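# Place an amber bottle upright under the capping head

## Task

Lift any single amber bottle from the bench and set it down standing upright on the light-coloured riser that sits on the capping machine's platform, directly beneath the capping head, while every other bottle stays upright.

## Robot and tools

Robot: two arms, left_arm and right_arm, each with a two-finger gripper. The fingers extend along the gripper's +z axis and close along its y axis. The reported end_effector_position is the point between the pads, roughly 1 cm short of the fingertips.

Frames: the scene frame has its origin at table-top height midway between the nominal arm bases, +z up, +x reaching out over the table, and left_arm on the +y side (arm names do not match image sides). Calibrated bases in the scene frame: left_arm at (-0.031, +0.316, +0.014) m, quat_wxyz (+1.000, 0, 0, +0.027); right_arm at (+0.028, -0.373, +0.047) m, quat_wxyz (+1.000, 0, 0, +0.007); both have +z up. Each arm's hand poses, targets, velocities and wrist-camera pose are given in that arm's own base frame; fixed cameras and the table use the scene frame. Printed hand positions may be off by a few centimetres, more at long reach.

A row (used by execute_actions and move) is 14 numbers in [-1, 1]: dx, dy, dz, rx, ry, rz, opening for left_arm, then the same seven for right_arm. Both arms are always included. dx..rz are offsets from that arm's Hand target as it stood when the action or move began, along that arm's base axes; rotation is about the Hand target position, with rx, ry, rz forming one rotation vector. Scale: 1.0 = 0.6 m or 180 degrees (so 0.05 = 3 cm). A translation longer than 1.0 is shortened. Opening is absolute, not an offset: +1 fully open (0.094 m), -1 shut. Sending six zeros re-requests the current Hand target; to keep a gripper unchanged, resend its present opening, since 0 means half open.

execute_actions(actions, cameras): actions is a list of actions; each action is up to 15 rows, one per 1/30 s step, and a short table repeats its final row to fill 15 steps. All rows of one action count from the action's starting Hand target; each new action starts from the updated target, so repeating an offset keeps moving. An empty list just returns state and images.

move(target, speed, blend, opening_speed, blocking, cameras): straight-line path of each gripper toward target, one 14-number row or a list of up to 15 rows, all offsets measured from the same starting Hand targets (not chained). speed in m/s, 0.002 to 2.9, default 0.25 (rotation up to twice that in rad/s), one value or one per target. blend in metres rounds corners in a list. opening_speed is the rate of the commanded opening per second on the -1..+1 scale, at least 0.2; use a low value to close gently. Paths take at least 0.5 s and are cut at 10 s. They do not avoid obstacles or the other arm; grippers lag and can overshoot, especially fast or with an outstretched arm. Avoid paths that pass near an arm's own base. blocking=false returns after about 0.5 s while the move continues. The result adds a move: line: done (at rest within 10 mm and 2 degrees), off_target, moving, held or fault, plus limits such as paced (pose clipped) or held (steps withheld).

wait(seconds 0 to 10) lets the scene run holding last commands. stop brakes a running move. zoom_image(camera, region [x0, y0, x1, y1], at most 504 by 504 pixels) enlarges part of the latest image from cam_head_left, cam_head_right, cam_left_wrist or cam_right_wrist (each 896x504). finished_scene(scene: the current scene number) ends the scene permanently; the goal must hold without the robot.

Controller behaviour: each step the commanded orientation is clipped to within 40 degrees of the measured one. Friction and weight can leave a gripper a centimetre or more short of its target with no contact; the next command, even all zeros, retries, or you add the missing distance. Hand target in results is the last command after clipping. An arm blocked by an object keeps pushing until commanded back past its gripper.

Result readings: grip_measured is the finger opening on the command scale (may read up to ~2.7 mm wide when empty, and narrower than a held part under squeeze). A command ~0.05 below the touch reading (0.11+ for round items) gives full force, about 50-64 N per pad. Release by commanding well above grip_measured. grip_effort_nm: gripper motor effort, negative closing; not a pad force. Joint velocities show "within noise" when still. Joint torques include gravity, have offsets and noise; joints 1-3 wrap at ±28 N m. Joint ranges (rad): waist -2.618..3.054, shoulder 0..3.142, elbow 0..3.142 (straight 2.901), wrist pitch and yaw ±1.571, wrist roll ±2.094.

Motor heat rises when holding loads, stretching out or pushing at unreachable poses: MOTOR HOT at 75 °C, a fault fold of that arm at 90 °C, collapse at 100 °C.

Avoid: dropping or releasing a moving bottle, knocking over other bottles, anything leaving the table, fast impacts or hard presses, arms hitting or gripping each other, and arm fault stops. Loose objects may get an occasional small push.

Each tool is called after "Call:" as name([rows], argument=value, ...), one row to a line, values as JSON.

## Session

Call:
execute_actions(actions=[])

Scene clock: 0.00 s.
left_arm: end_effector_position=(+0.2415, -0.0191, +0.2801) grip_measured=+1.000 grip_effort_nm=n/a end_effector_quat_wxyz=(+0.421, -0.062, +0.903, -0.060) | right_arm: end_effector_position=(+0.2895, +0.1535, +0.2233) grip_measured=+1.000 grip_effort_nm=n/a end_effector_quat_wxyz=(+0.329, -0.110, +0.910, +0.227)
Joint positions: left_arm=[-0.095 0.798 1.105 -1 -0.017 -0.224 0.094] | right_arm=[0.332 1.117 1.03 -0.701 -0.283 0.208 0.094]
Joint velocities: within noise
Joint torques (N m): no reading
Motor temperatures (°C): left_arm=[25 29 39 42 25 24 25] | right_arm=[24 24 29 28 26 24 26]
Heat: left arm: 42 °C; right arm: 29 °C.
Hand target: left_arm +0.2414, -0.0188, +0.2868; +0.431, -0.061, +0.898, -0.061 | right_arm +0.2894, +0.1539, +0.2291; +0.336, -0.113, +0.907, +0.229
Tool commands: left_gripper/opening=+1.0 right_gripper/opening=+1.0
camera_calibration:
cam_left_wrist: T_world_to_cam=[[0.0559828, -0.980144, 0.190219, -0.0809596], [-0.997544, -0.0468784, 0.0520339, 0.222479], [-0.0420836, -0.192665, -0.980362, 0.398505], [0, 0, 0, 1]] pos_world=[0.243235, 0.00785514, 0.394503]
cam_right_wrist: T_world_to_cam=[[0.366558, -0.880737, -0.299897, 0.0978498], [-0.893662, -0.422971, 0.149877, 0.289809], [-0.25885, 0.213068, -0.942125, 0.373256], [0, 0, 0, 1]] pos_world=[0.319742, 0.129232, 0.337563]

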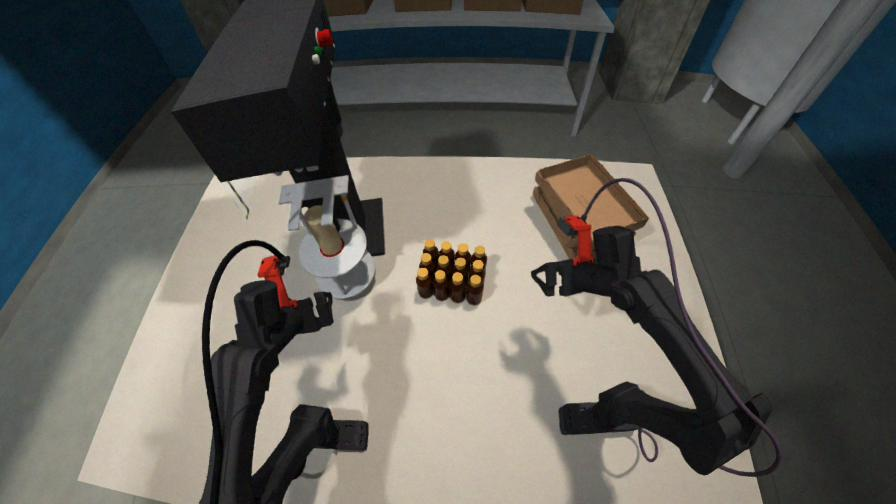

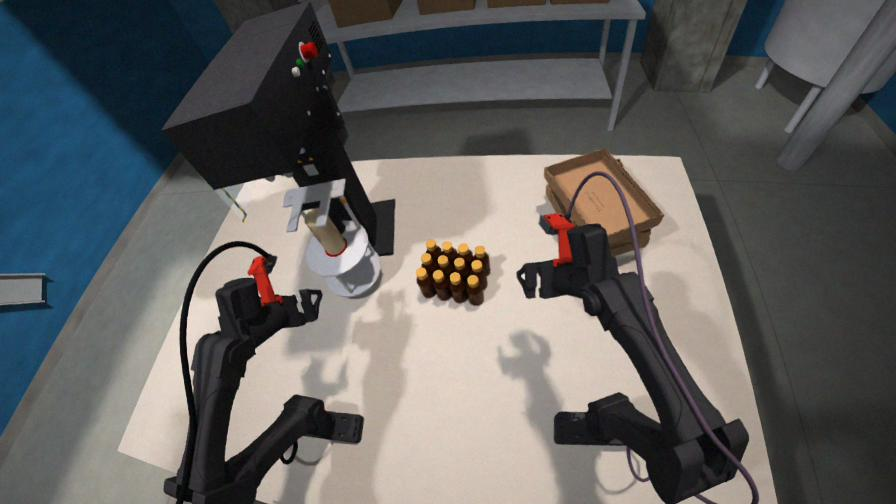

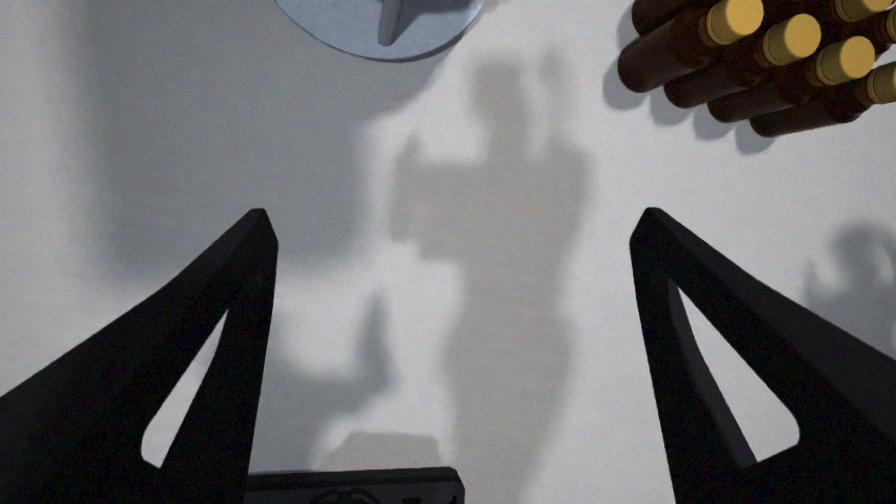

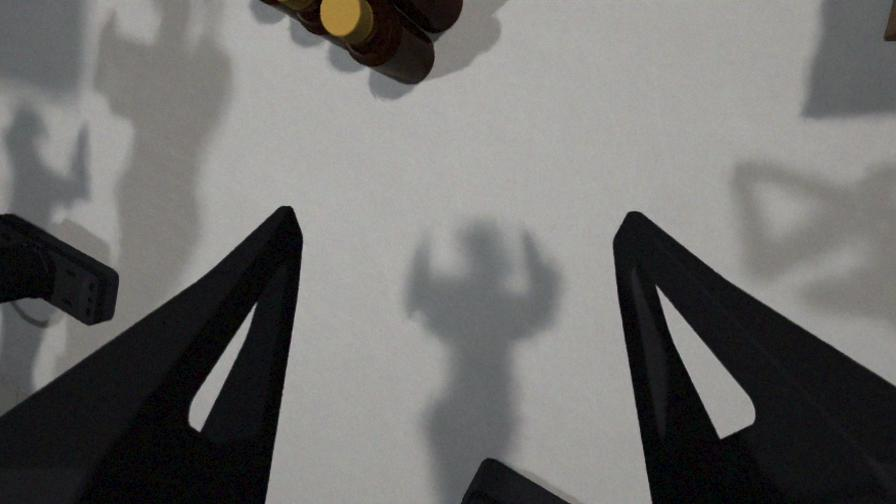

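Call:
zoom_image(camera="cam_head_left", region=[260, 140, 500, 320])

Call:
zoom_image(camera="cam_head_right", region=[260, 140, 500, 320])

Scaled by 2.100 from the camera's 896x504 image, which has a finer 1280x720 frame.

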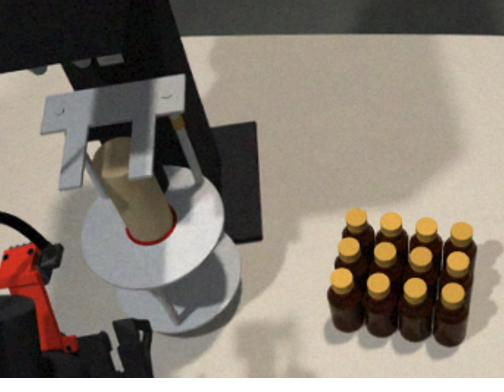

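Scaled by 2.100 from the camera's 896x504 image, which has a finer 1280x720 frame.

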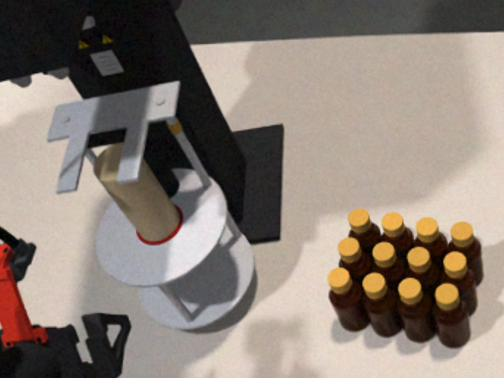

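Call:
move(target=[0.1377, 0.0090, 0.2137, 0.0682, -0.1771, 0.0402, 1.0, 0, 0, 0, 0, 0, 0, 1.0], speed=0.4, cameras=["cam_left_wrist"])

Scene clock: 55.87 s.
left_arm: end_effector_position=(+0.3243, -0.0165, +0.4021) grip_measured=+1.000 grip_effort_nm=-0.032 end_effector_quat_wxyz=(+0.654, -0.046, +0.754, +0.044) | right_arm: end_effector_position=(+0.2895, +0.1535, +0.2233) grip_measured=+1.000 grip_effort_nm=-0.012 end_effector_quat_wxyz=(+0.329, -0.110, +0.910, +0.227)
Joint positions: left_arm=[-0.262 0.911 1.125 -0.367 -0.386 -0.052 0.094] | right_arm=[0.332 1.117 1.03 -0.701 -0.283 0.208 0.094]
Joint velocities: within noise
Joint torques (N m): left_arm=[0.31 -1.44 9.28 2.34 -0.2 0.11] | right_arm=[0.03 -4.15 7.23 1.55 -0.18 -0.04]
Motor temperatures (°C): left_arm=[25 28 42 43 25 24 25] | right_arm=[24 25 30 31 25 24 26]
Heat: left arm: 43 °C; right arm: 31 °C.
Hand target: left_arm +0.3240, -0.0133, +0.4151; +0.667, -0.052, +0.742, +0.047 | right_arm +0.2894, +0.1539, +0.2291; +0.336, -0.113, +0.907, +0.229
Off the commanded pose: left_arm 0.013 m, 2 deg | right_arm 0.006 m, 1 deg.
move: off_target (left_arm)
camera_calibration:
cam_left_wrist: T_world_to_cam=[[0.106618, -0.994154, 0.0170418, -0.0533557], [-0.867628, -0.101393, -0.486766, 0.472381], [0.485648, 0.0371121, -0.873366, 0.311667], [0, 0, 0, 1]] pos_world=[0.264179, -0.0167143, 0.503048]
Images, in order (width x height): cam_left_wrist 896x504.

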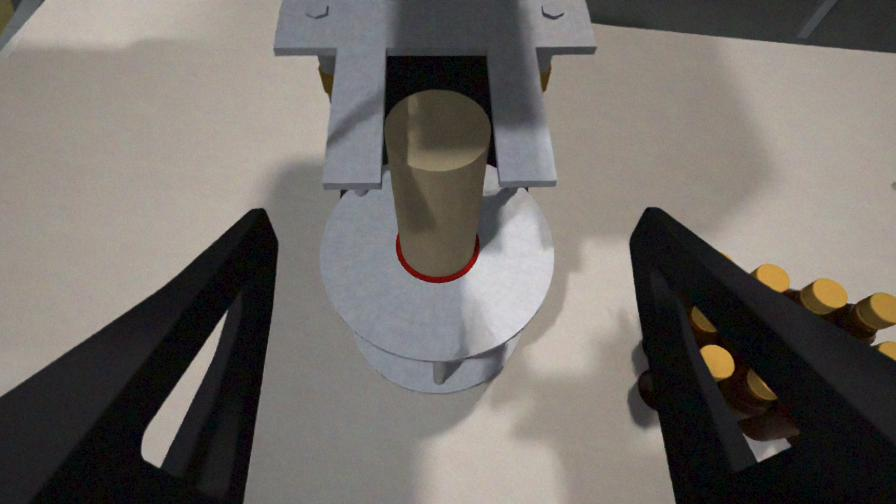

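Call:
zoom_image(camera="cam_left_wrist", region=[260, 0, 620, 290])

Scaled by 1.400 from the camera's 896x504 image, which has a finer 1280x720 frame.

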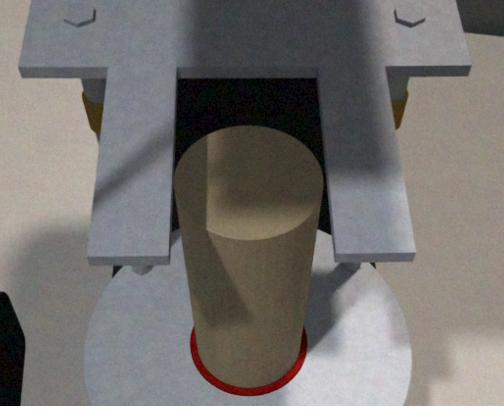

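Call:
wait(seconds=0, cameras=["cam_head_left", "cam_head_right"])

Call:
zoom_image(camera="cam_head_left", region=[200, 190, 360, 330])

Scene clock: 163.37 s.
left_arm: end_effector_position=(+0.3243, -0.0165, +0.4023) grip_measured=+1.000 grip_effort_nm=-0.032 end_effector_quat_wxyz=(+0.654, -0.046, +0.754, +0.044) | right_arm: end_effector_position=(+0.2895, +0.1535, +0.2233) grip_measured=+1.000 grip_effort_nm=-0.017 end_effector_quat_wxyz=(+0.329, -0.110, +0.910, +0.227)
Joint positions: left_arm=[-0.262 0.911 1.125 -0.366 -0.386 -0.051 0.094] | right_arm=[0.332 1.117 1.03 -0.701 -0.283 0.208 0.094]
Joint velocities: within noise
Joint torques (N m): left_arm=[0.25 -1.43 9.28 2.32 -0.19 0.06] | right_arm=[0.05 -4.16 7.27 1.51 -0.19 -0.01]
Motor temperatures (°C): left_arm=[25 27 48 49 25 24 24] | right_arm=[24 25 31 33 25 24 26]
Heat: left arm: 49 °C; right arm: 33 °C.
Hand target: left_arm +0.3240, -0.0133, +0.4150; +0.667, -0.052, +0.742, +0.047 | right_arm +0.2894, +0.1539, +0.2291; +0.336, -0.113, +0.907, +0.229
Tool commands: left_gripper/opening=+1.0 right_gripper/opening=+1.0
Off the commanded pose: left_arm 0.013 m, 2 deg | right_arm 0.006 m, 1 deg.
Images, in order (width x height): cam_head_left 896x504, cam_head_right 896x504.

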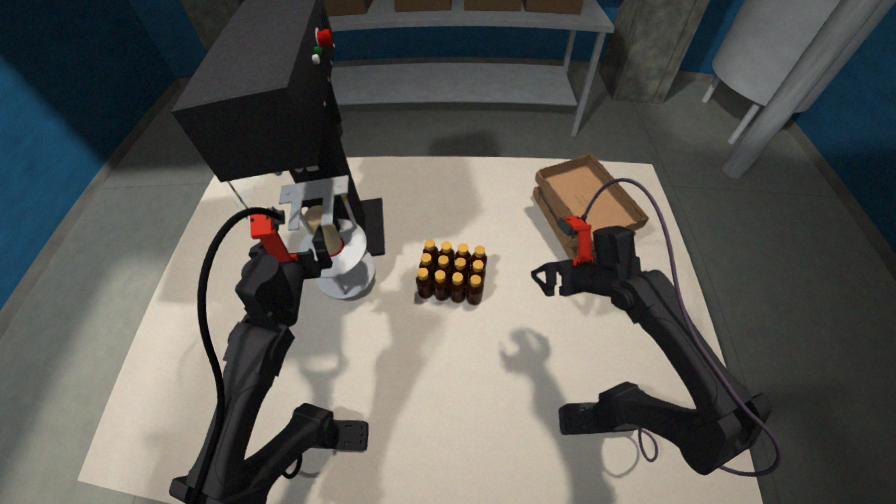

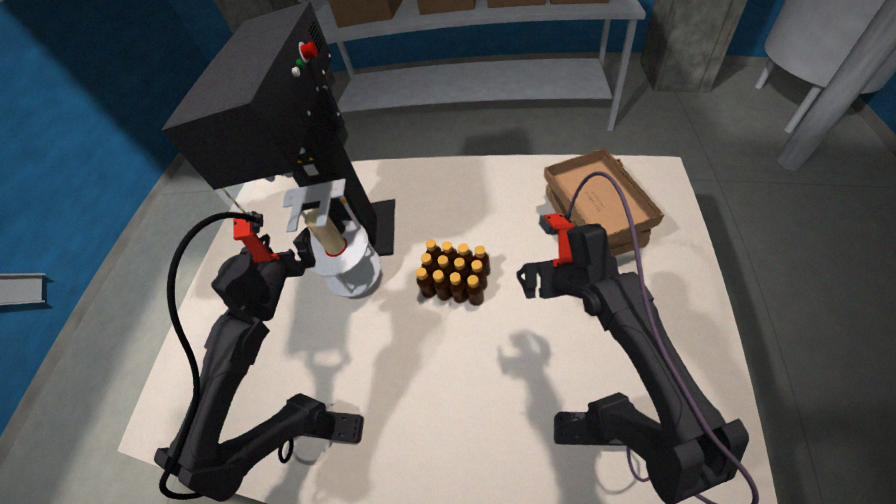

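Scaled by 3.150 from the camera's 896x504 image, which has a finer 1280x720 frame.

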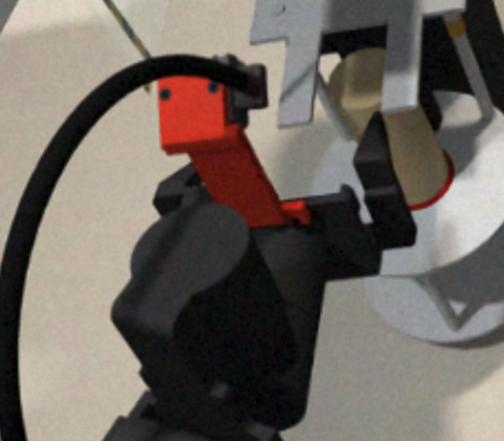

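Call:
move([
  [-0.0567, -0.1945, -0.2252, 0.0003, 0.0009, -0.18, 0.234, 0, 0, 0, 0, 0, 0, 1.0],
  [0.0897, -0.3242, -0.4693, 0.0006, 0.0017, -0.3592, 0.234, 0, 0, 0, 0, 0, 0, 1.0],
], speed=[0.35, 0.2], blend=[0.04, 0], cameras=["cam_left_wrist"])

Scene clock: 171.47 s.
left_arm: end_effector_position=(+0.3697, -0.2078, +0.1230) grip_measured=+0.237 grip_effort_nm=-0.183 end_effector_quat_wxyz=(+0.570, +0.347, +0.673, -0.320) | right_arm: end_effector_position=(+0.2895, +0.1535, +0.2233) grip_measured=+1.000 grip_effort_nm=-0.017 end_effector_quat_wxyz=(+0.329, -0.110, +0.910, +0.227)
Joint positions: left_arm=[-0.222 1.784 0.536 1.045 0.756 0.105 0.058] | right_arm=[0.332 1.117 1.03 -0.701 -0.283 0.208 0.094]
Joint velocities: within noise
Joint torques (N m): left_arm=[0.69 -6.56 7.73 2.34 0.21 0.04] | right_arm=[0.1 -4.19 7.24 1.58 -0.21 -0.04]
Motor temperatures (°C): left_arm=[25 27 47 49 25 24 24] | right_arm=[24 25 31 33 25 24 26]
Heat: left arm: 49 °C; right arm: 33 °C.
Hand target: left_arm +0.3778, -0.2078, +0.1333; +0.587, +0.353, +0.656, -0.316 | right_arm +0.2894, +0.1539, +0.2291; +0.336, -0.113, +0.907, +0.229
Off the commanded pose: left_arm 0.013 m, 3 deg | right_arm 0.006 m, 1 deg.
move: off_target (left_arm)
camera_calibration:
cam_left_wrist: T_world_to_cam=[[-0.841562, -0.537031, 0.0580592, 0.196877], [-0.49485, 0.723412, -0.481454, 0.389437], [0.216555, -0.433904, -0.874546, 0.054739], [0, 0, 0, 1]] pos_world=[0.346544, -0.152243, 0.223937]
Images, in order (width x height): cam_left_wrist 896x504.

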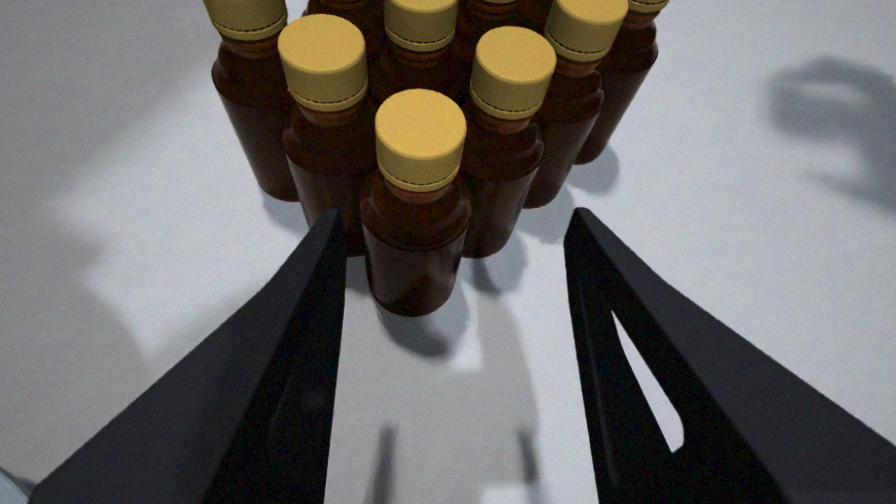

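Call:
zoom_image(camera="cam_left_wrist", region=[270, 0, 590, 340])

Scaled by 1.482 from the camera's 896x504 image, which has a finer 1280x720 frame.

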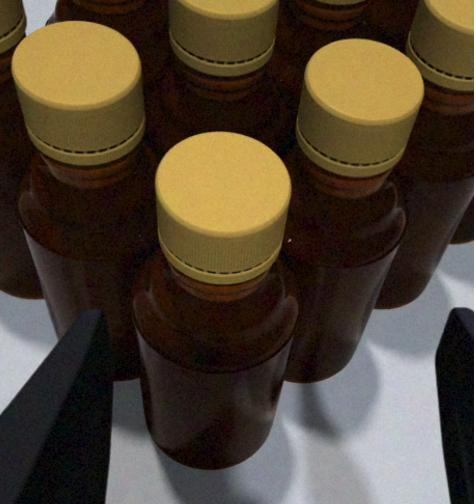

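Call:
move(target=[0.0278, -0.0252, -0.0405, 0.0061, -0.0093, -0.0016, 0.234, 0, 0, 0, 0, 0, 0, 1.0], speed=0.15, cameras=["cam_left_wrist"])

Scene clock: 227.23 s.
left_arm: end_effector_position=(+0.3880, -0.2191, +0.0998) grip_measured=+0.237 grip_effort_nm=-0.183 end_effector_quat_wxyz=(+0.571, +0.355, +0.669, -0.316) | right_arm: end_effector_position=(+0.2895, +0.1535, +0.2233) grip_measured=+1.000 grip_effort_nm=-0.007 end_effector_quat_wxyz=(+0.329, -0.110, +0.910, +0.227)
Joint positions: left_arm=[-0.243 1.944 0.607 1.136 0.741 0.12 0.058] | right_arm=[0.332 1.117 1.03 -0.701 -0.283 0.208 0.094]
Joint velocities: within noise
Joint torques (N m): left_arm=[-0.61 -7.69 6.82 2.41 -0.01 0.22] | right_arm=[0.05 -4.12 7.32 1.55 -0.16 -0.04]
Motor temperatures (°C): left_arm=[25 31 44 48 25 24 24] | right_arm=[24 26 31 33 25 24 26]
Heat: left arm: 48 °C; right arm: 33 °C.
Hand target: left_arm +0.3945, -0.2230, +0.1092; +0.592, +0.365, +0.650, -0.306 | right_arm +0.2894, +0.1539, +0.2291; +0.336, -0.113, +0.907, +0.229
Off the commanded pose: left_arm 0.012 m, 4 deg | right_arm 0.006 m, 1 deg.
move: off_target (left_arm)
camera_calibration:
cam_left_wrist: T_world_to_cam=[[-0.846871, -0.530319, 0.0396394, 0.212887], [-0.481291, 0.732602, -0.481303, 0.392258], [0.226204, -0.42668, -0.875658, 0.0235147], [0, 0, 0, 1]] pos_world=[0.36376, -0.164438, 0.200947]
Images, in order (width x height): cam_left_wrist 896x504.

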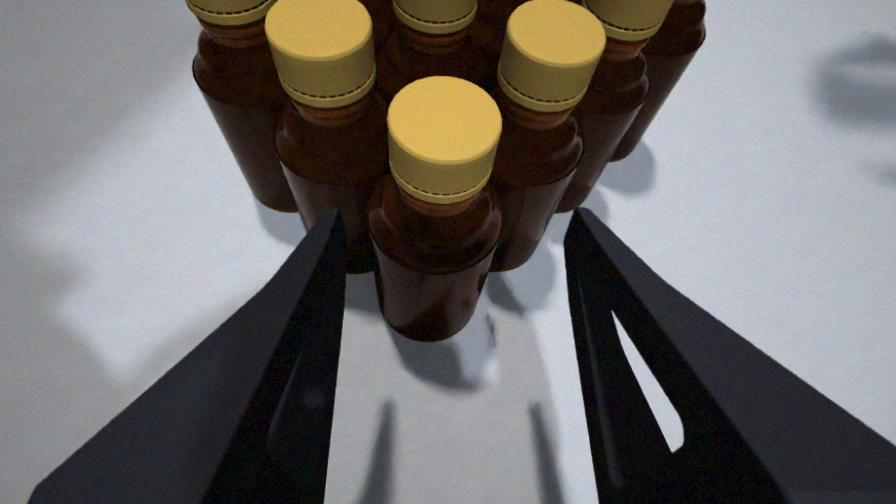

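Call:
zoom_image(camera="cam_left_wrist", region=[290, 40, 590, 360])

Scaled by 1.575 from the camera's 896x504 image, which has a finer 1280x720 frame.

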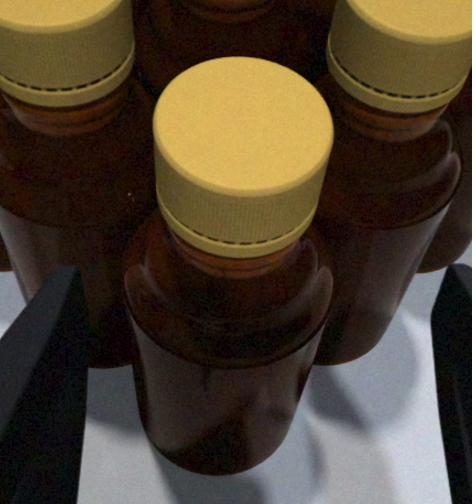

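Call:
move(target=[0.0273, -0.0300, -0.0622, 0.0030, -0.0046, -0.0008, 0.234, 0, 0, 0, 0, 0, 0, 1.0], speed=0.1, cameras=["cam_left_wrist"])

Scene clock: 243.30 s.
left_arm: end_effector_position=(+0.4037, -0.2363, +0.0599) grip_measured=+0.237 grip_effort_nm=-0.183 end_effector_quat_wxyz=(+0.568, +0.361, +0.671, -0.312) | right_arm: end_effector_position=(+0.2895, +0.1535, +0.2233) grip_measured=+1.000 grip_effort_nm=-0.007 end_effector_quat_wxyz=(+0.329, -0.110, +0.910, +0.227)
Joint positions: left_arm=[-0.284 2.147 0.692 1.242 0.701 0.129 0.058] | right_arm=[0.332 1.117 1.03 -0.701 -0.283 0.208 0.094]
Joint velocities: within noise
Joint torques (N m): left_arm=[-0.53 -8.87 6.3 2.64 -0.02 0.19] | right_arm=[0.08 -4.19 7.36 1.53 -0.21 -0.04]
Motor temperatures (°C): left_arm=[25 31 42 49 25 24 24] | right_arm=[24 26 31 34 25 24 26]
Heat: left arm: 49 °C; right arm: 34 °C.
Hand target: left_arm +0.4109, -0.2410, +0.0718; +0.595, +0.371, +0.646, -0.301 | right_arm +0.2894, +0.1539, +0.2291; +0.336, -0.113, +0.907, +0.229
Off the commanded pose: left_arm 0.015 m, 5 deg | right_arm 0.006 m, 1 deg.
move: off_target (left_arm)
camera_calibration:
cam_left_wrist: T_world_to_cam=[[-0.84842, -0.528318, 0.0326039, 0.220198], [-0.479903, 0.741759, -0.468495, 0.3941], [0.22333, -0.413127, -0.882864, -0.0175313], [0, 0, 0, 1]] pos_world=[0.379865, -0.183235, 0.161977]
Images, in order (width x height): cam_left_wrist 896x504.

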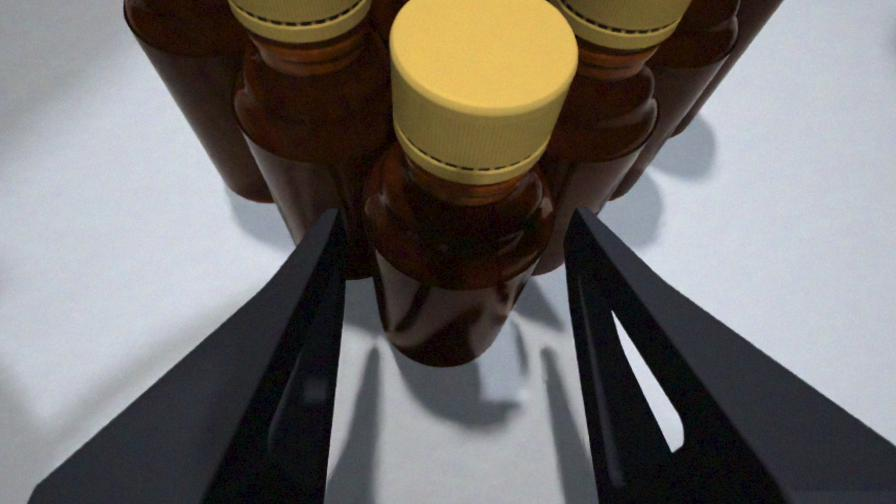

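Call:
zoom_image(camera="cam_left_wrist", region=[300, 0, 620, 380])

Scaled by 1.326 from the camera's 896x504 image, which has a finer 1280x720 frame.

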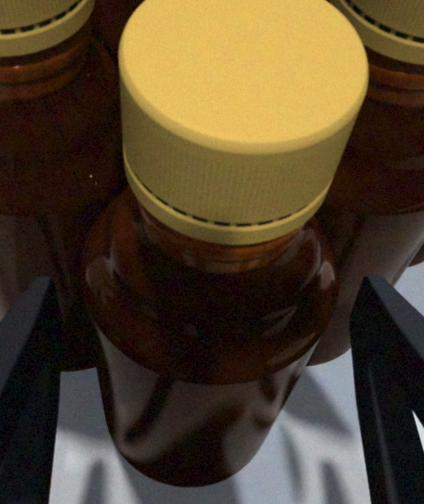

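Call:
move([
  [0.0, 0.0, 0.0033, -0.0022, -0.0047, -0.0004, 0.234, 0, 0, 0, 0, 0, 0, 1.0],
  [0.0, 0.0, 0.0033, -0.0022, -0.0047, -0.0004, -0.22, 0, 0, 0, 0, 0, 0, 1.0],
], speed=0.1, opening_speed=0.3, cameras=["cam_left_wrist"])

Scene clock: 259.27 s.
left_arm: end_effector_position=(+0.4043, -0.2364, +0.0615) grip_measured=-0.066 grip_effort_nm=-1.057 end_effector_quat_wxyz=(+0.573, +0.362, +0.667, -0.310) | right_arm: end_effector_position=(+0.2895, +0.1535, +0.2233) grip_measured=+1.000 grip_effort_nm=-0.007 end_effector_quat_wxyz=(+0.329, -0.110, +0.910, +0.227)
Joint positions: left_arm=[-0.284 2.153 0.692 1.262 0.7 0.13 0.044] | right_arm=[0.332 1.117 1.03 -0.701 -0.283 0.208 0.094]
Joint velocities: within noise
Joint torques (N m): left_arm=[-0.61 -8.7 6.16 2.71 0.02 0.16] | right_arm=[0.02 -4.11 7.41 1.54 -0.21 -0.01]
Motor temperatures (°C): left_arm=[25 32 41 48 25 24 24] | right_arm=[24 26 31 34 25 24 26]
Heat: left arm: 48 °C; right arm: 34 °C.
Hand target: left_arm +0.4109, -0.2410, +0.0737; +0.601, +0.371, +0.641, -0.301 | right_arm +0.2894, +0.1539, +0.2291; +0.336, -0.113, +0.907, +0.229
Off the commanded pose: left_arm 0.015 m, 5 deg | right_arm 0.006 m, 1 deg.
move: off_target (left_arm); target 2's new opening was sent with left_arm's hand 0.015 m and 5 deg from that target
camera_calibration:
cam_left_wrist: T_world_to_cam=[[-0.848506, -0.528715, 0.0223192, 0.221225], [-0.473598, 0.739881, -0.477788, 0.392858], [0.2361, -0.415976, -0.878192, -0.022435], [0, 0, 0, 1]] pos_world=[0.379064, -0.183036, 0.163063]
Images, in order (width x height): cam_left_wrist 896x504.

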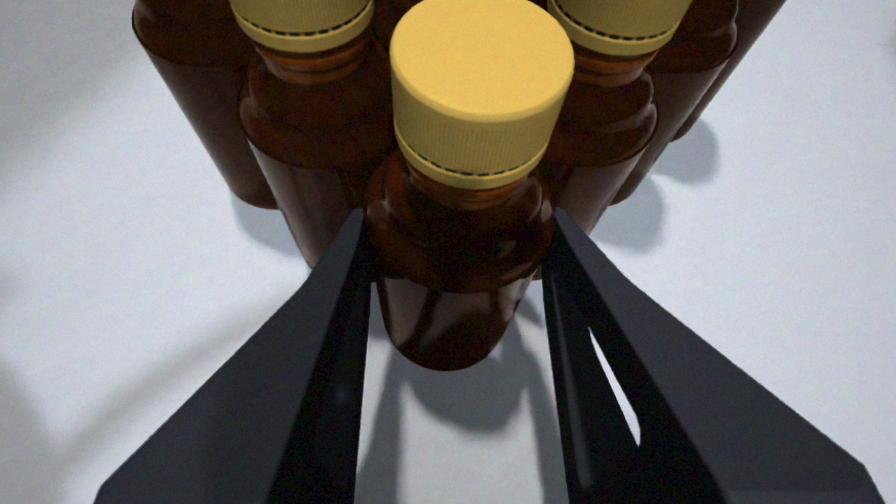

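Call:
move([
  [-0.0037, 0.0057, 0.0833, -0.0233, -0.0151, 0, -0.22, 0, 0, 0, 0, 0, 0, 1.0],
  [-0.0598, 0.0617, 0.2522, -0.0280, -0.0181, 0.03, -0.22, 0, 0, 0, 0, 0, 0, 1.0],
  [-0.1515, 0.235, 0.5022, -0.0180, -0.0110, 0.2065, -0.22, 0, 0, 0, 0, 0, 0, 1.0],
  [-0.1423, 0.3758, 0.5872, -0.0310, -0.0189, 0.3560, -0.22, 0, 0, 0, 0, 0, 0, 1.0],
], speed=[0.06, 0.2, 0.3, 0.2], blend=[0.01, 0.03, 0.03, 0], cameras=["cam_left_wrist", "cam_head_left", "cam_head_right"])

Scene clock: 282.77 s.
left_arm: end_effector_position=(+0.3279, -0.0188, +0.3836) grip_measured=-0.066 grip_effort_nm=-1.062 end_effector_quat_wxyz=(+0.661, -0.024, +0.748, +0.055) | right_arm: end_effector_position=(+0.2895, +0.1535, +0.2233) grip_measured=+1.000 grip_effort_nm=-0.007 end_effector_quat_wxyz=(+0.329, -0.110, +0.910, +0.227)
Joint positions: left_arm=[-0.258 0.882 1.014 -0.261 -0.37 0.005 0.044] | right_arm=[0.332 1.117 1.03 -0.701 -0.283 0.208 0.094]
Joint velocities: within noise
Joint torques (N m): left_arm=[-0.03 -2.33 12.53 2.84 -0.22 -0.11] | right_arm=[0.02 -4.21 7.31 1.56 -0.19 -0.03]
Motor temperatures (°C): left_arm=[25 32 42 50 25 24 25] | right_arm=[24 26 31 34 25 24 26]
Heat: left arm: 50 °C; right arm: 34 °C.
Hand target: left_arm +0.3254, -0.0155, +0.4261; +0.703, -0.045, +0.708, +0.045 | right_arm +0.2894, +0.1539, +0.2291; +0.336, -0.113, +0.907, +0.229
Off the commanded pose: left_arm 0.043 m, 7 deg | right_arm 0.006 m, 1 deg.
move: off_target (left_arm)
camera_calibration:
cam_left_wrist: T_world_to_cam=[[0.0881253, -0.995696, -0.0287122, -0.0320607], [-0.861632, -0.0617331, -0.503766, 0.471685], [0.499825, 0.0691338, -0.863363, 0.286017], [0, 0, 0, 1]] pos_world=[0.266286, -0.0225776, 0.483634]
Images, in order (width x height): cam_head_left 896x504, cam_head_right 896x504, cam_left_wrist 896x504.

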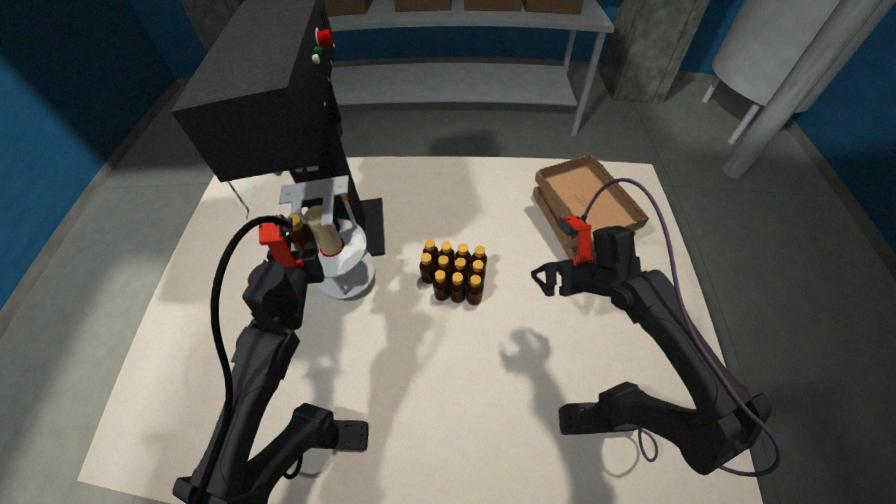

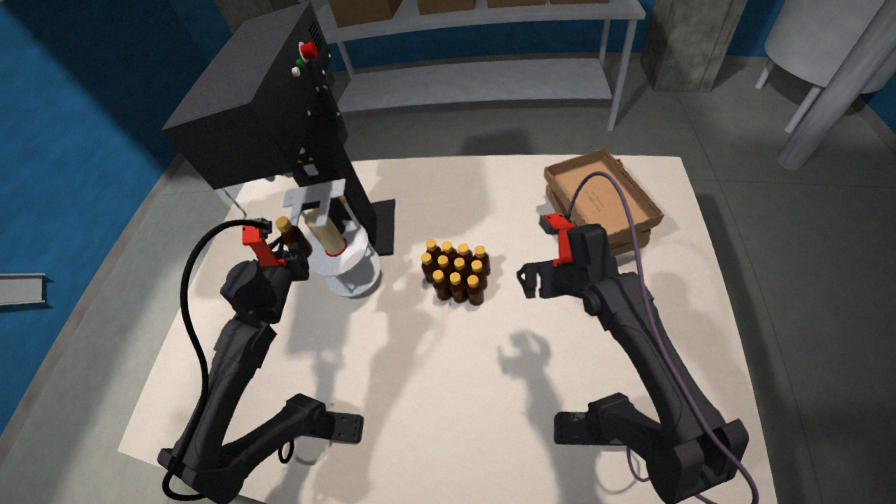

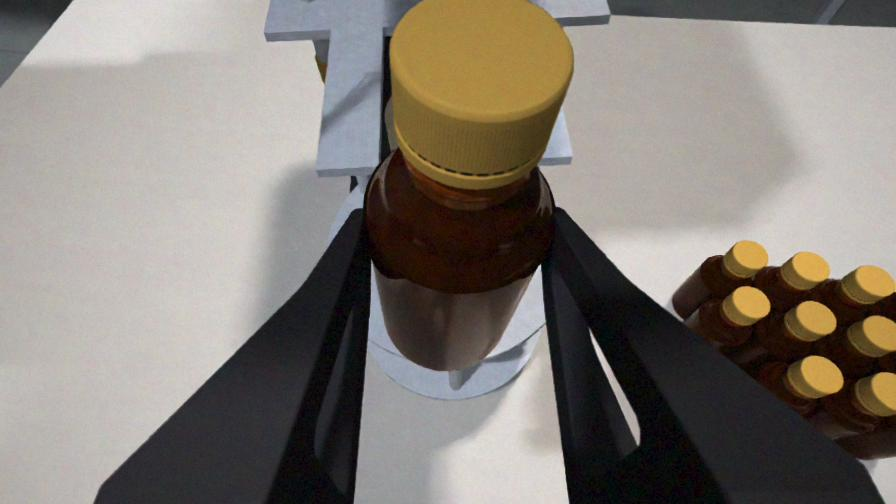

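Call:
move(target=[0.0190, 0.0092, -0.0050, -0.0198, 0.0033, 0.0062, -0.22, 0, 0, 0, 0, 0, 0, 1.0], speed=0.1, cameras=["cam_left_wrist"])

Scene clock: 292.97 s.
left_arm: end_effector_position=(+0.3377, -0.0136, +0.3772) grip_measured=-0.066 grip_effort_nm=-1.062 end_effector_quat_wxyz=(+0.651, -0.053, +0.755, +0.045) | right_arm: end_effector_position=(+0.2895, +0.1535, +0.2233) grip_measured=+1.000 grip_effort_nm=-0.022 end_effector_quat_wxyz=(+0.329, -0.110, +0.910, +0.227)
Joint positions: left_arm=[-0.235 0.923 1.028 -0.264 -0.371 -0.06 0.044] | right_arm=[0.332 1.117 1.03 -0.701 -0.283 0.208 0.094]
Joint velocities: within noise
Joint torques (N m): left_arm=[0.64 -2.77 12.9 2.87 -0.07 -0.13] | right_arm=[0.1 -4.11 7.41 1.55 -0.21 -0.02]
Motor temperatures (°C): left_arm=[25 30 47 50 25 24 26] | right_arm=[24 26 31 34 25 24 26]
Heat: left arm: 50 °C; right arm: 34 °C.
Hand target: left_arm +0.3368, -0.0099, +0.4230; +0.697, -0.074, +0.712, +0.030 | right_arm +0.2894, +0.1539, +0.2291; +0.336, -0.113, +0.907, +0.229
Off the commanded pose: left_arm 0.046 m, 8 deg | right_arm 0.006 m, 1 deg.
move: off_target (left_arm)
camera_calibration:
cam_left_wrist: T_world_to_cam=[[0.119418, -0.992528, 0.0250677, -0.0587515], [-0.868845, -0.116689, -0.481137, 0.47035], [0.480467, 0.0356764, -0.876287, 0.286184], [0, 0, 0, 1]] pos_world=[0.278175, -0.013638, 0.478555]
Images, in order (width x height): cam_left_wrist 896x504.

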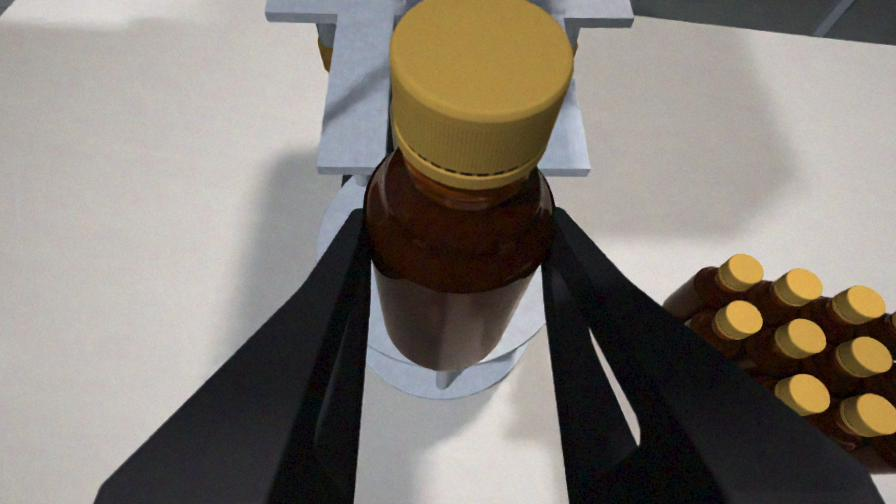

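Call:
zoom_image(camera="cam_left_wrist", region=[260, 0, 650, 400])

Scaled by 1.260 from the camera's 896x504 image, which has a finer 1280x720 frame.

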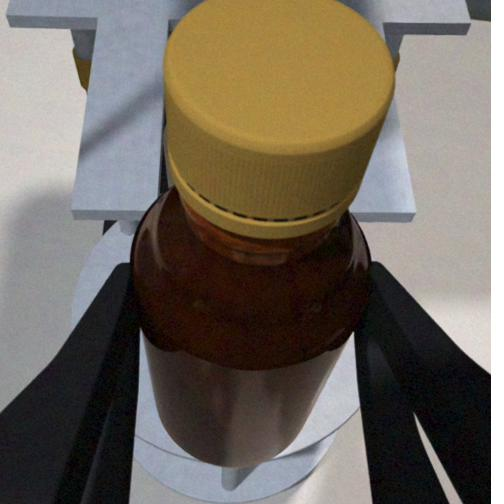

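Call:
move(target=[0.0780, 0.0073, 0.0117, 0.0006, -0.0044, -0.0039, -0.22, 0, 0, 0, 0, 0, 0, 1.0], speed=0.1, cameras=["cam_left_wrist"])

Scene clock: 327.23 s.
left_arm: end_effector_position=(+0.3805, -0.0080, +0.3797) grip_measured=-0.066 grip_effort_nm=-1.062 end_effector_quat_wxyz=(+0.650, -0.056, +0.757, +0.039) | right_arm: end_effector_position=(+0.2895, +0.1535, +0.2233) grip_measured=+1.000 grip_effort_nm=-0.012 end_effector_quat_wxyz=(+0.329, -0.110, +0.910, +0.227)
Joint positions: left_arm=[-0.156 1.08 1.107 -0.187 -0.286 -0.06 0.044] | right_arm=[0.332 1.117 1.03 -0.701 -0.283 0.208 0.094]
Joint velocities: within noise
Joint torques (N m): left_arm=[0.72 -3.99 12.9 3.15 0.01 -0.03] | right_arm=[0.08 -4.15 7.46 1.52 -0.22 -0.04]
Motor temperatures (°C): left_arm=[25 28 51 52 25 24 26] | right_arm=[24 26 32 34 25 24 26]
Heat: left arm: 52 °C; right arm: 34 °C.
Hand target: left_arm +0.3836, -0.0056, +0.4301; +0.702, -0.069, +0.708, +0.026 | right_arm +0.2894, +0.1539, +0.2291; +0.336, -0.113, +0.907, +0.229
Off the commanded pose: left_arm 0.051 m, 9 deg | right_arm 0.006 m, 1 deg.
move: off_target (left_arm)
camera_calibration:
cam_left_wrist: T_world_to_cam=[[0.115333, -0.992605, 0.0378589, -0.0616649], [-0.871125, -0.119386, -0.476328, 0.50838], [0.477325, 0.0219567, -0.878452, 0.269415], [0, 0, 0, 1]] pos_world=[0.321376, -0.0064309, 0.481158]
Images, in order (width x height): cam_left_wrist 896x504.

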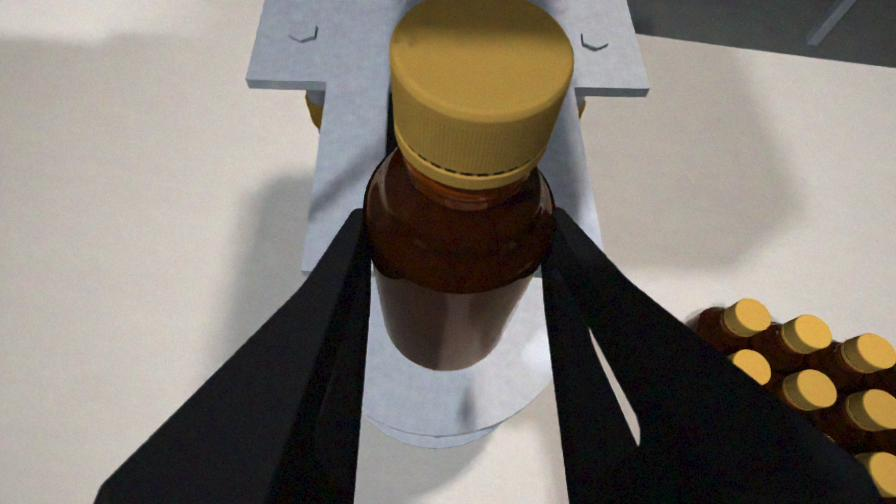

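Call:
zoom_image(camera="cam_left_wrist", region=[240, 60, 660, 310])

Scaled by 1.200 from the camera's 896x504 image, which has a finer 1280x720 frame.

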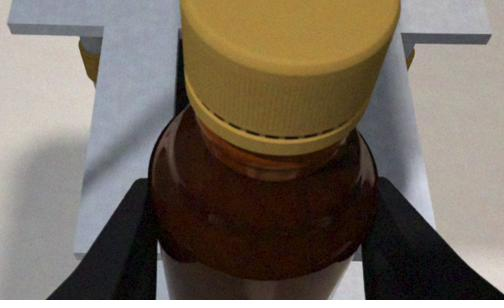

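Call:
move(target=[0.0510, 0.0048, -0.0017, 0.0046, -0.0011, -0.0027, -0.22, 0, 0, 0, 0, 0, 0, 1.0], speed=0.08, cameras=["cam_left_wrist"])

Scene clock: 343.63 s.
left_arm: end_effector_position=(+0.4103, -0.0048, +0.3772) grip_measured=-0.066 grip_effort_nm=-1.057 end_effector_quat_wxyz=(+0.650, -0.054, +0.757, +0.036) | right_arm: end_effector_position=(+0.2895, +0.1535, +0.2233) grip_measured=+1.000 grip_effort_nm=-0.012 end_effector_quat_wxyz=(+0.329, -0.110, +0.910, +0.227)
Joint positions: left_arm=[-0.119 1.185 1.152 -0.124 -0.242 -0.054 0.044] | right_arm=[0.332 1.117 1.03 -0.701 -0.283 0.208 0.094]
Joint velocities: within noise
Joint torques (N m): left_arm=[0.62 -5.01 13.11 3.21 0.04 0.07] | right_arm=[0.08 -4.15 7.36 1.54 -0.2 -0.01]
Motor temperatures (°C): left_arm=[25 29 51 57 25 24 26] | right_arm=[24 26 32 34 25 24 26]
Heat: left arm: 57 °C; right arm: 34 °C.
Hand target: left_arm +0.4142, -0.0027, +0.4290; +0.704, -0.061, +0.707, +0.028 | right_arm +0.2894, +0.1539, +0.2291; +0.336, -0.113, +0.907, +0.229
Off the commanded pose: left_arm 0.052 m, 9 deg | right_arm 0.006 m, 1 deg.
move: off_target (left_arm)
camera_calibration:
cam_left_wrist: T_world_to_cam=[[0.108763, -0.99331, 0.0388101, -0.0595501], [-0.871275, -0.114052, -0.477359, 0.533968], [0.478591, 0.0181046, -0.877851, 0.252264], [0, 0, 0, 1]] pos_world=[0.350978, -0.00281896, 0.478656]
Images, in order (width x height): cam_left_wrist 896x504.

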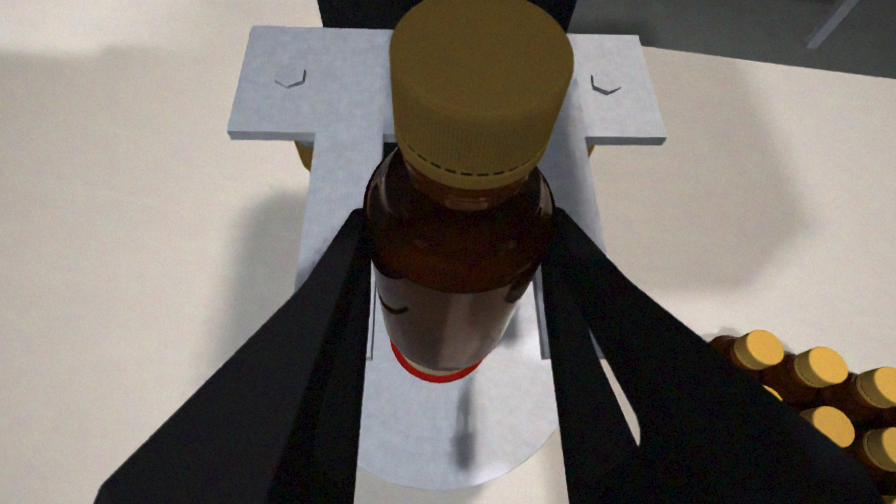

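Call:
zoom_image(camera="cam_left_wrist", region=[320, 200, 600, 400])

Scaled by 1.800 from the camera's 896x504 image, which has a finer 1280x720 frame.

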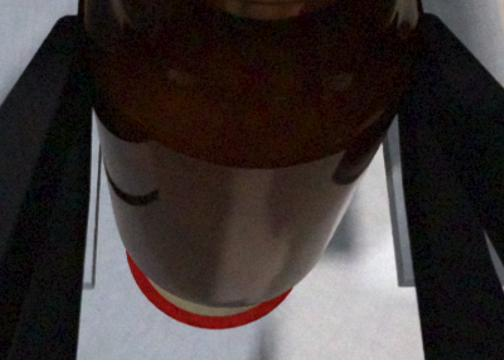

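Call:
move(target=[0.0608, 0.0035, -0.0050, 0.0065, 0.0008, -0.0010, -0.22, 0, 0, 0, 0, 0, 0, 1.0], speed=0.08, cameras=["cam_left_wrist", "cam_head_left", "cam_head_right"])

Scene clock: 366.73 s.
left_arm: end_effector_position=(+0.4431, -0.0036, +0.3803) grip_measured=-0.066 grip_effort_nm=-1.062 end_effector_quat_wxyz=(+0.659, -0.047, +0.750, +0.039) | right_arm: end_effector_position=(+0.2895, +0.1535, +0.2233) grip_measured=+1.000 grip_effort_nm=-0.007 end_effector_quat_wxyz=(+0.329, -0.110, +0.910, +0.227)
Joint positions: left_arm=[-0.097 1.302 1.22 -0.05 -0.217 -0.032 0.044] | right_arm=[0.332 1.117 1.03 -0.701 -0.283 0.208 0.094]
Joint velocities: within noise
Joint torques (N m): left_arm=[0.9 -4.97 13.94 3.02 0.1 0.08] | right_arm=[0.06 -4.12 7.34 1.53 -0.17 -0.02]
Motor temperatures (°C): left_arm=[25 30 55 57 25 24 27] | right_arm=[24 26 32 34 25 24 26]
Heat: left arm: 57 °C; right arm: 34 °C.
Hand target: left_arm +0.4507, -0.0006, +0.4260; +0.704, -0.052, +0.708, +0.034 | right_arm +0.2894, +0.1539, +0.2291; +0.336, -0.113, +0.907, +0.229
Off the commanded pose: left_arm 0.046 m, 7 deg | right_arm 0.006 m, 1 deg.
move: off_target (left_arm)
camera_calibration:
cam_left_wrist: T_world_to_cam=[[0.101628, -0.994475, 0.0262929, -0.0541251], [-0.861992, -0.101221, -0.496714, 0.5675], [0.496631, 0.0278156, -0.867516, 0.227332], [0, 0, 0, 1]] pos_world=[0.381781, -0.00270622, 0.480523]
Images, in order (width x height): cam_head_left 896x504, cam_head_right 896x504, cam_left_wrist 896x504.

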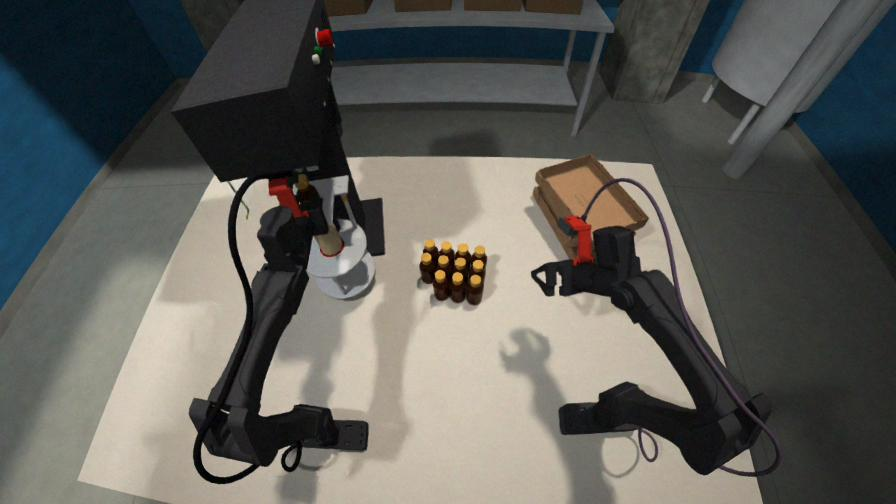

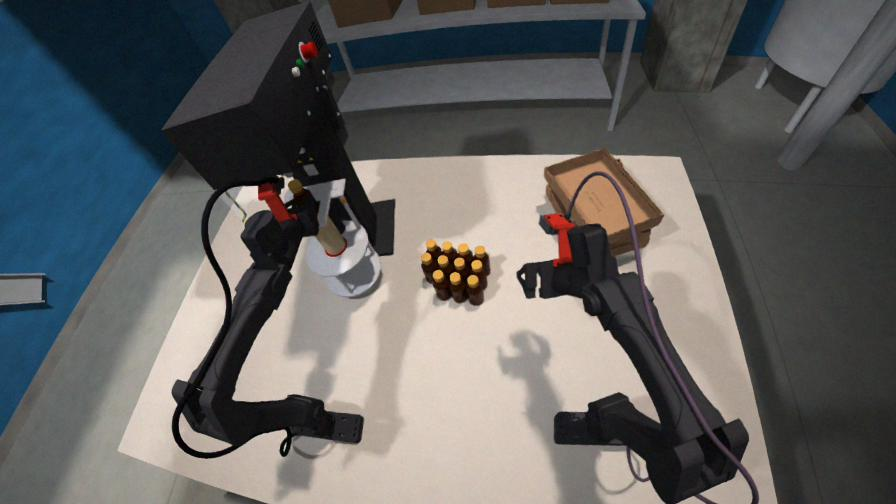

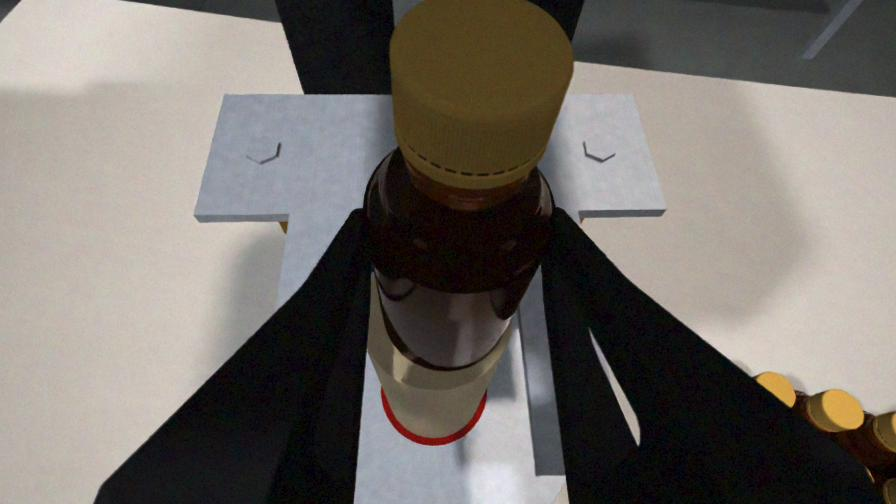

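Call:
zoom_image(camera="cam_left_wrist", region=[320, 230, 590, 490])

Scaled by 1.867 from the camera's 896x504 image, which has a finer 1280x720 frame.

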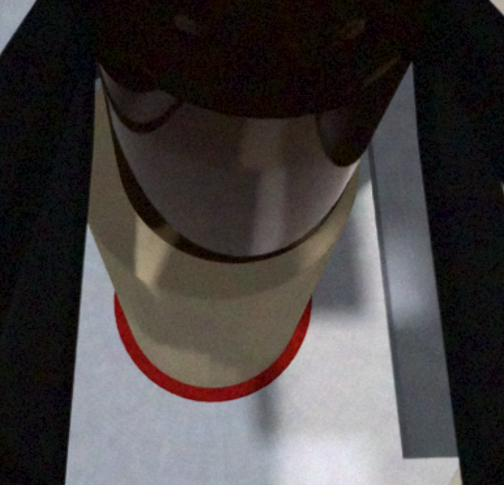

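Call:
move(target=[0.0003, 0.0034, -0.0150, -0.0009, 0.0077, 0, -0.22, 0, 0, 0, 0, 0, 0, 1.0], speed=0.05, cameras=["cam_left_wrist"])

Scene clock: 388.83 s.
left_arm: end_effector_position=(+0.4454, -0.0032, +0.3769) grip_measured=-0.066 grip_effort_nm=-1.067 end_effector_quat_wxyz=(+0.656, -0.044, +0.753, +0.037) | right_arm: end_effector_position=(+0.2895, +0.1535, +0.2233) grip_measured=+1.000 grip_effort_nm=-0.017 end_effector_quat_wxyz=(+0.329, -0.110, +0.910, +0.227)
Joint positions: left_arm=[-0.091 1.31 1.22 -0.05 -0.205 -0.03 0.044] | right_arm=[0.332 1.117 1.03 -0.701 -0.283 0.208 0.094]
Joint velocities: within noise
Joint torques (N m): left_arm=[1.02 -5.39 13.2 2.86 0.01 -0.01] | right_arm=[0.13 -4.1 7.3 1.54 -0.19 -0.02]
Motor temperatures (°C): left_arm=[25 31 58 61 25 24 27] | right_arm=[24 26 32 34 25 24 26]
Heat: left arm: 61 °C; right arm: 34 °C.
Hand target: left_arm +0.4509, +0.0014, +0.4170; +0.695, -0.053, +0.716, +0.033 | right_arm +0.2894, +0.1539, +0.2291; +0.336, -0.113, +0.907, +0.229
Off the commanded pose: left_arm 0.041 m, 6 deg | right_arm 0.006 m, 1 deg.
move: off_target (left_arm)
camera_calibration:
cam_left_wrist: T_world_to_cam=[[0.095578, -0.99512, 0.0245311, -0.0504978], [-0.866547, -0.095306, -0.489911, 0.567415], [0.489858, 0.0255674, -0.871427, 0.22769], [0, 0, 0, 1]] pos_world=[0.384983, -0.00199472, 0.477637]
Images, in order (width x height): cam_left_wrist 896x504.

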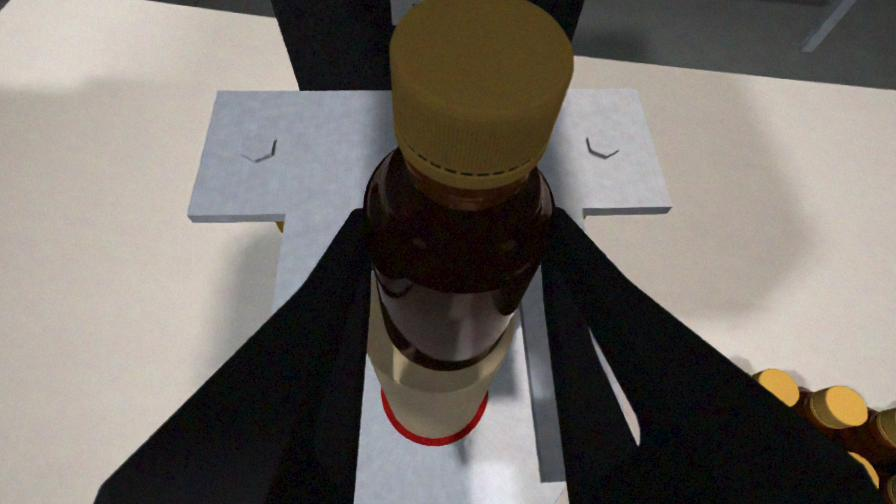

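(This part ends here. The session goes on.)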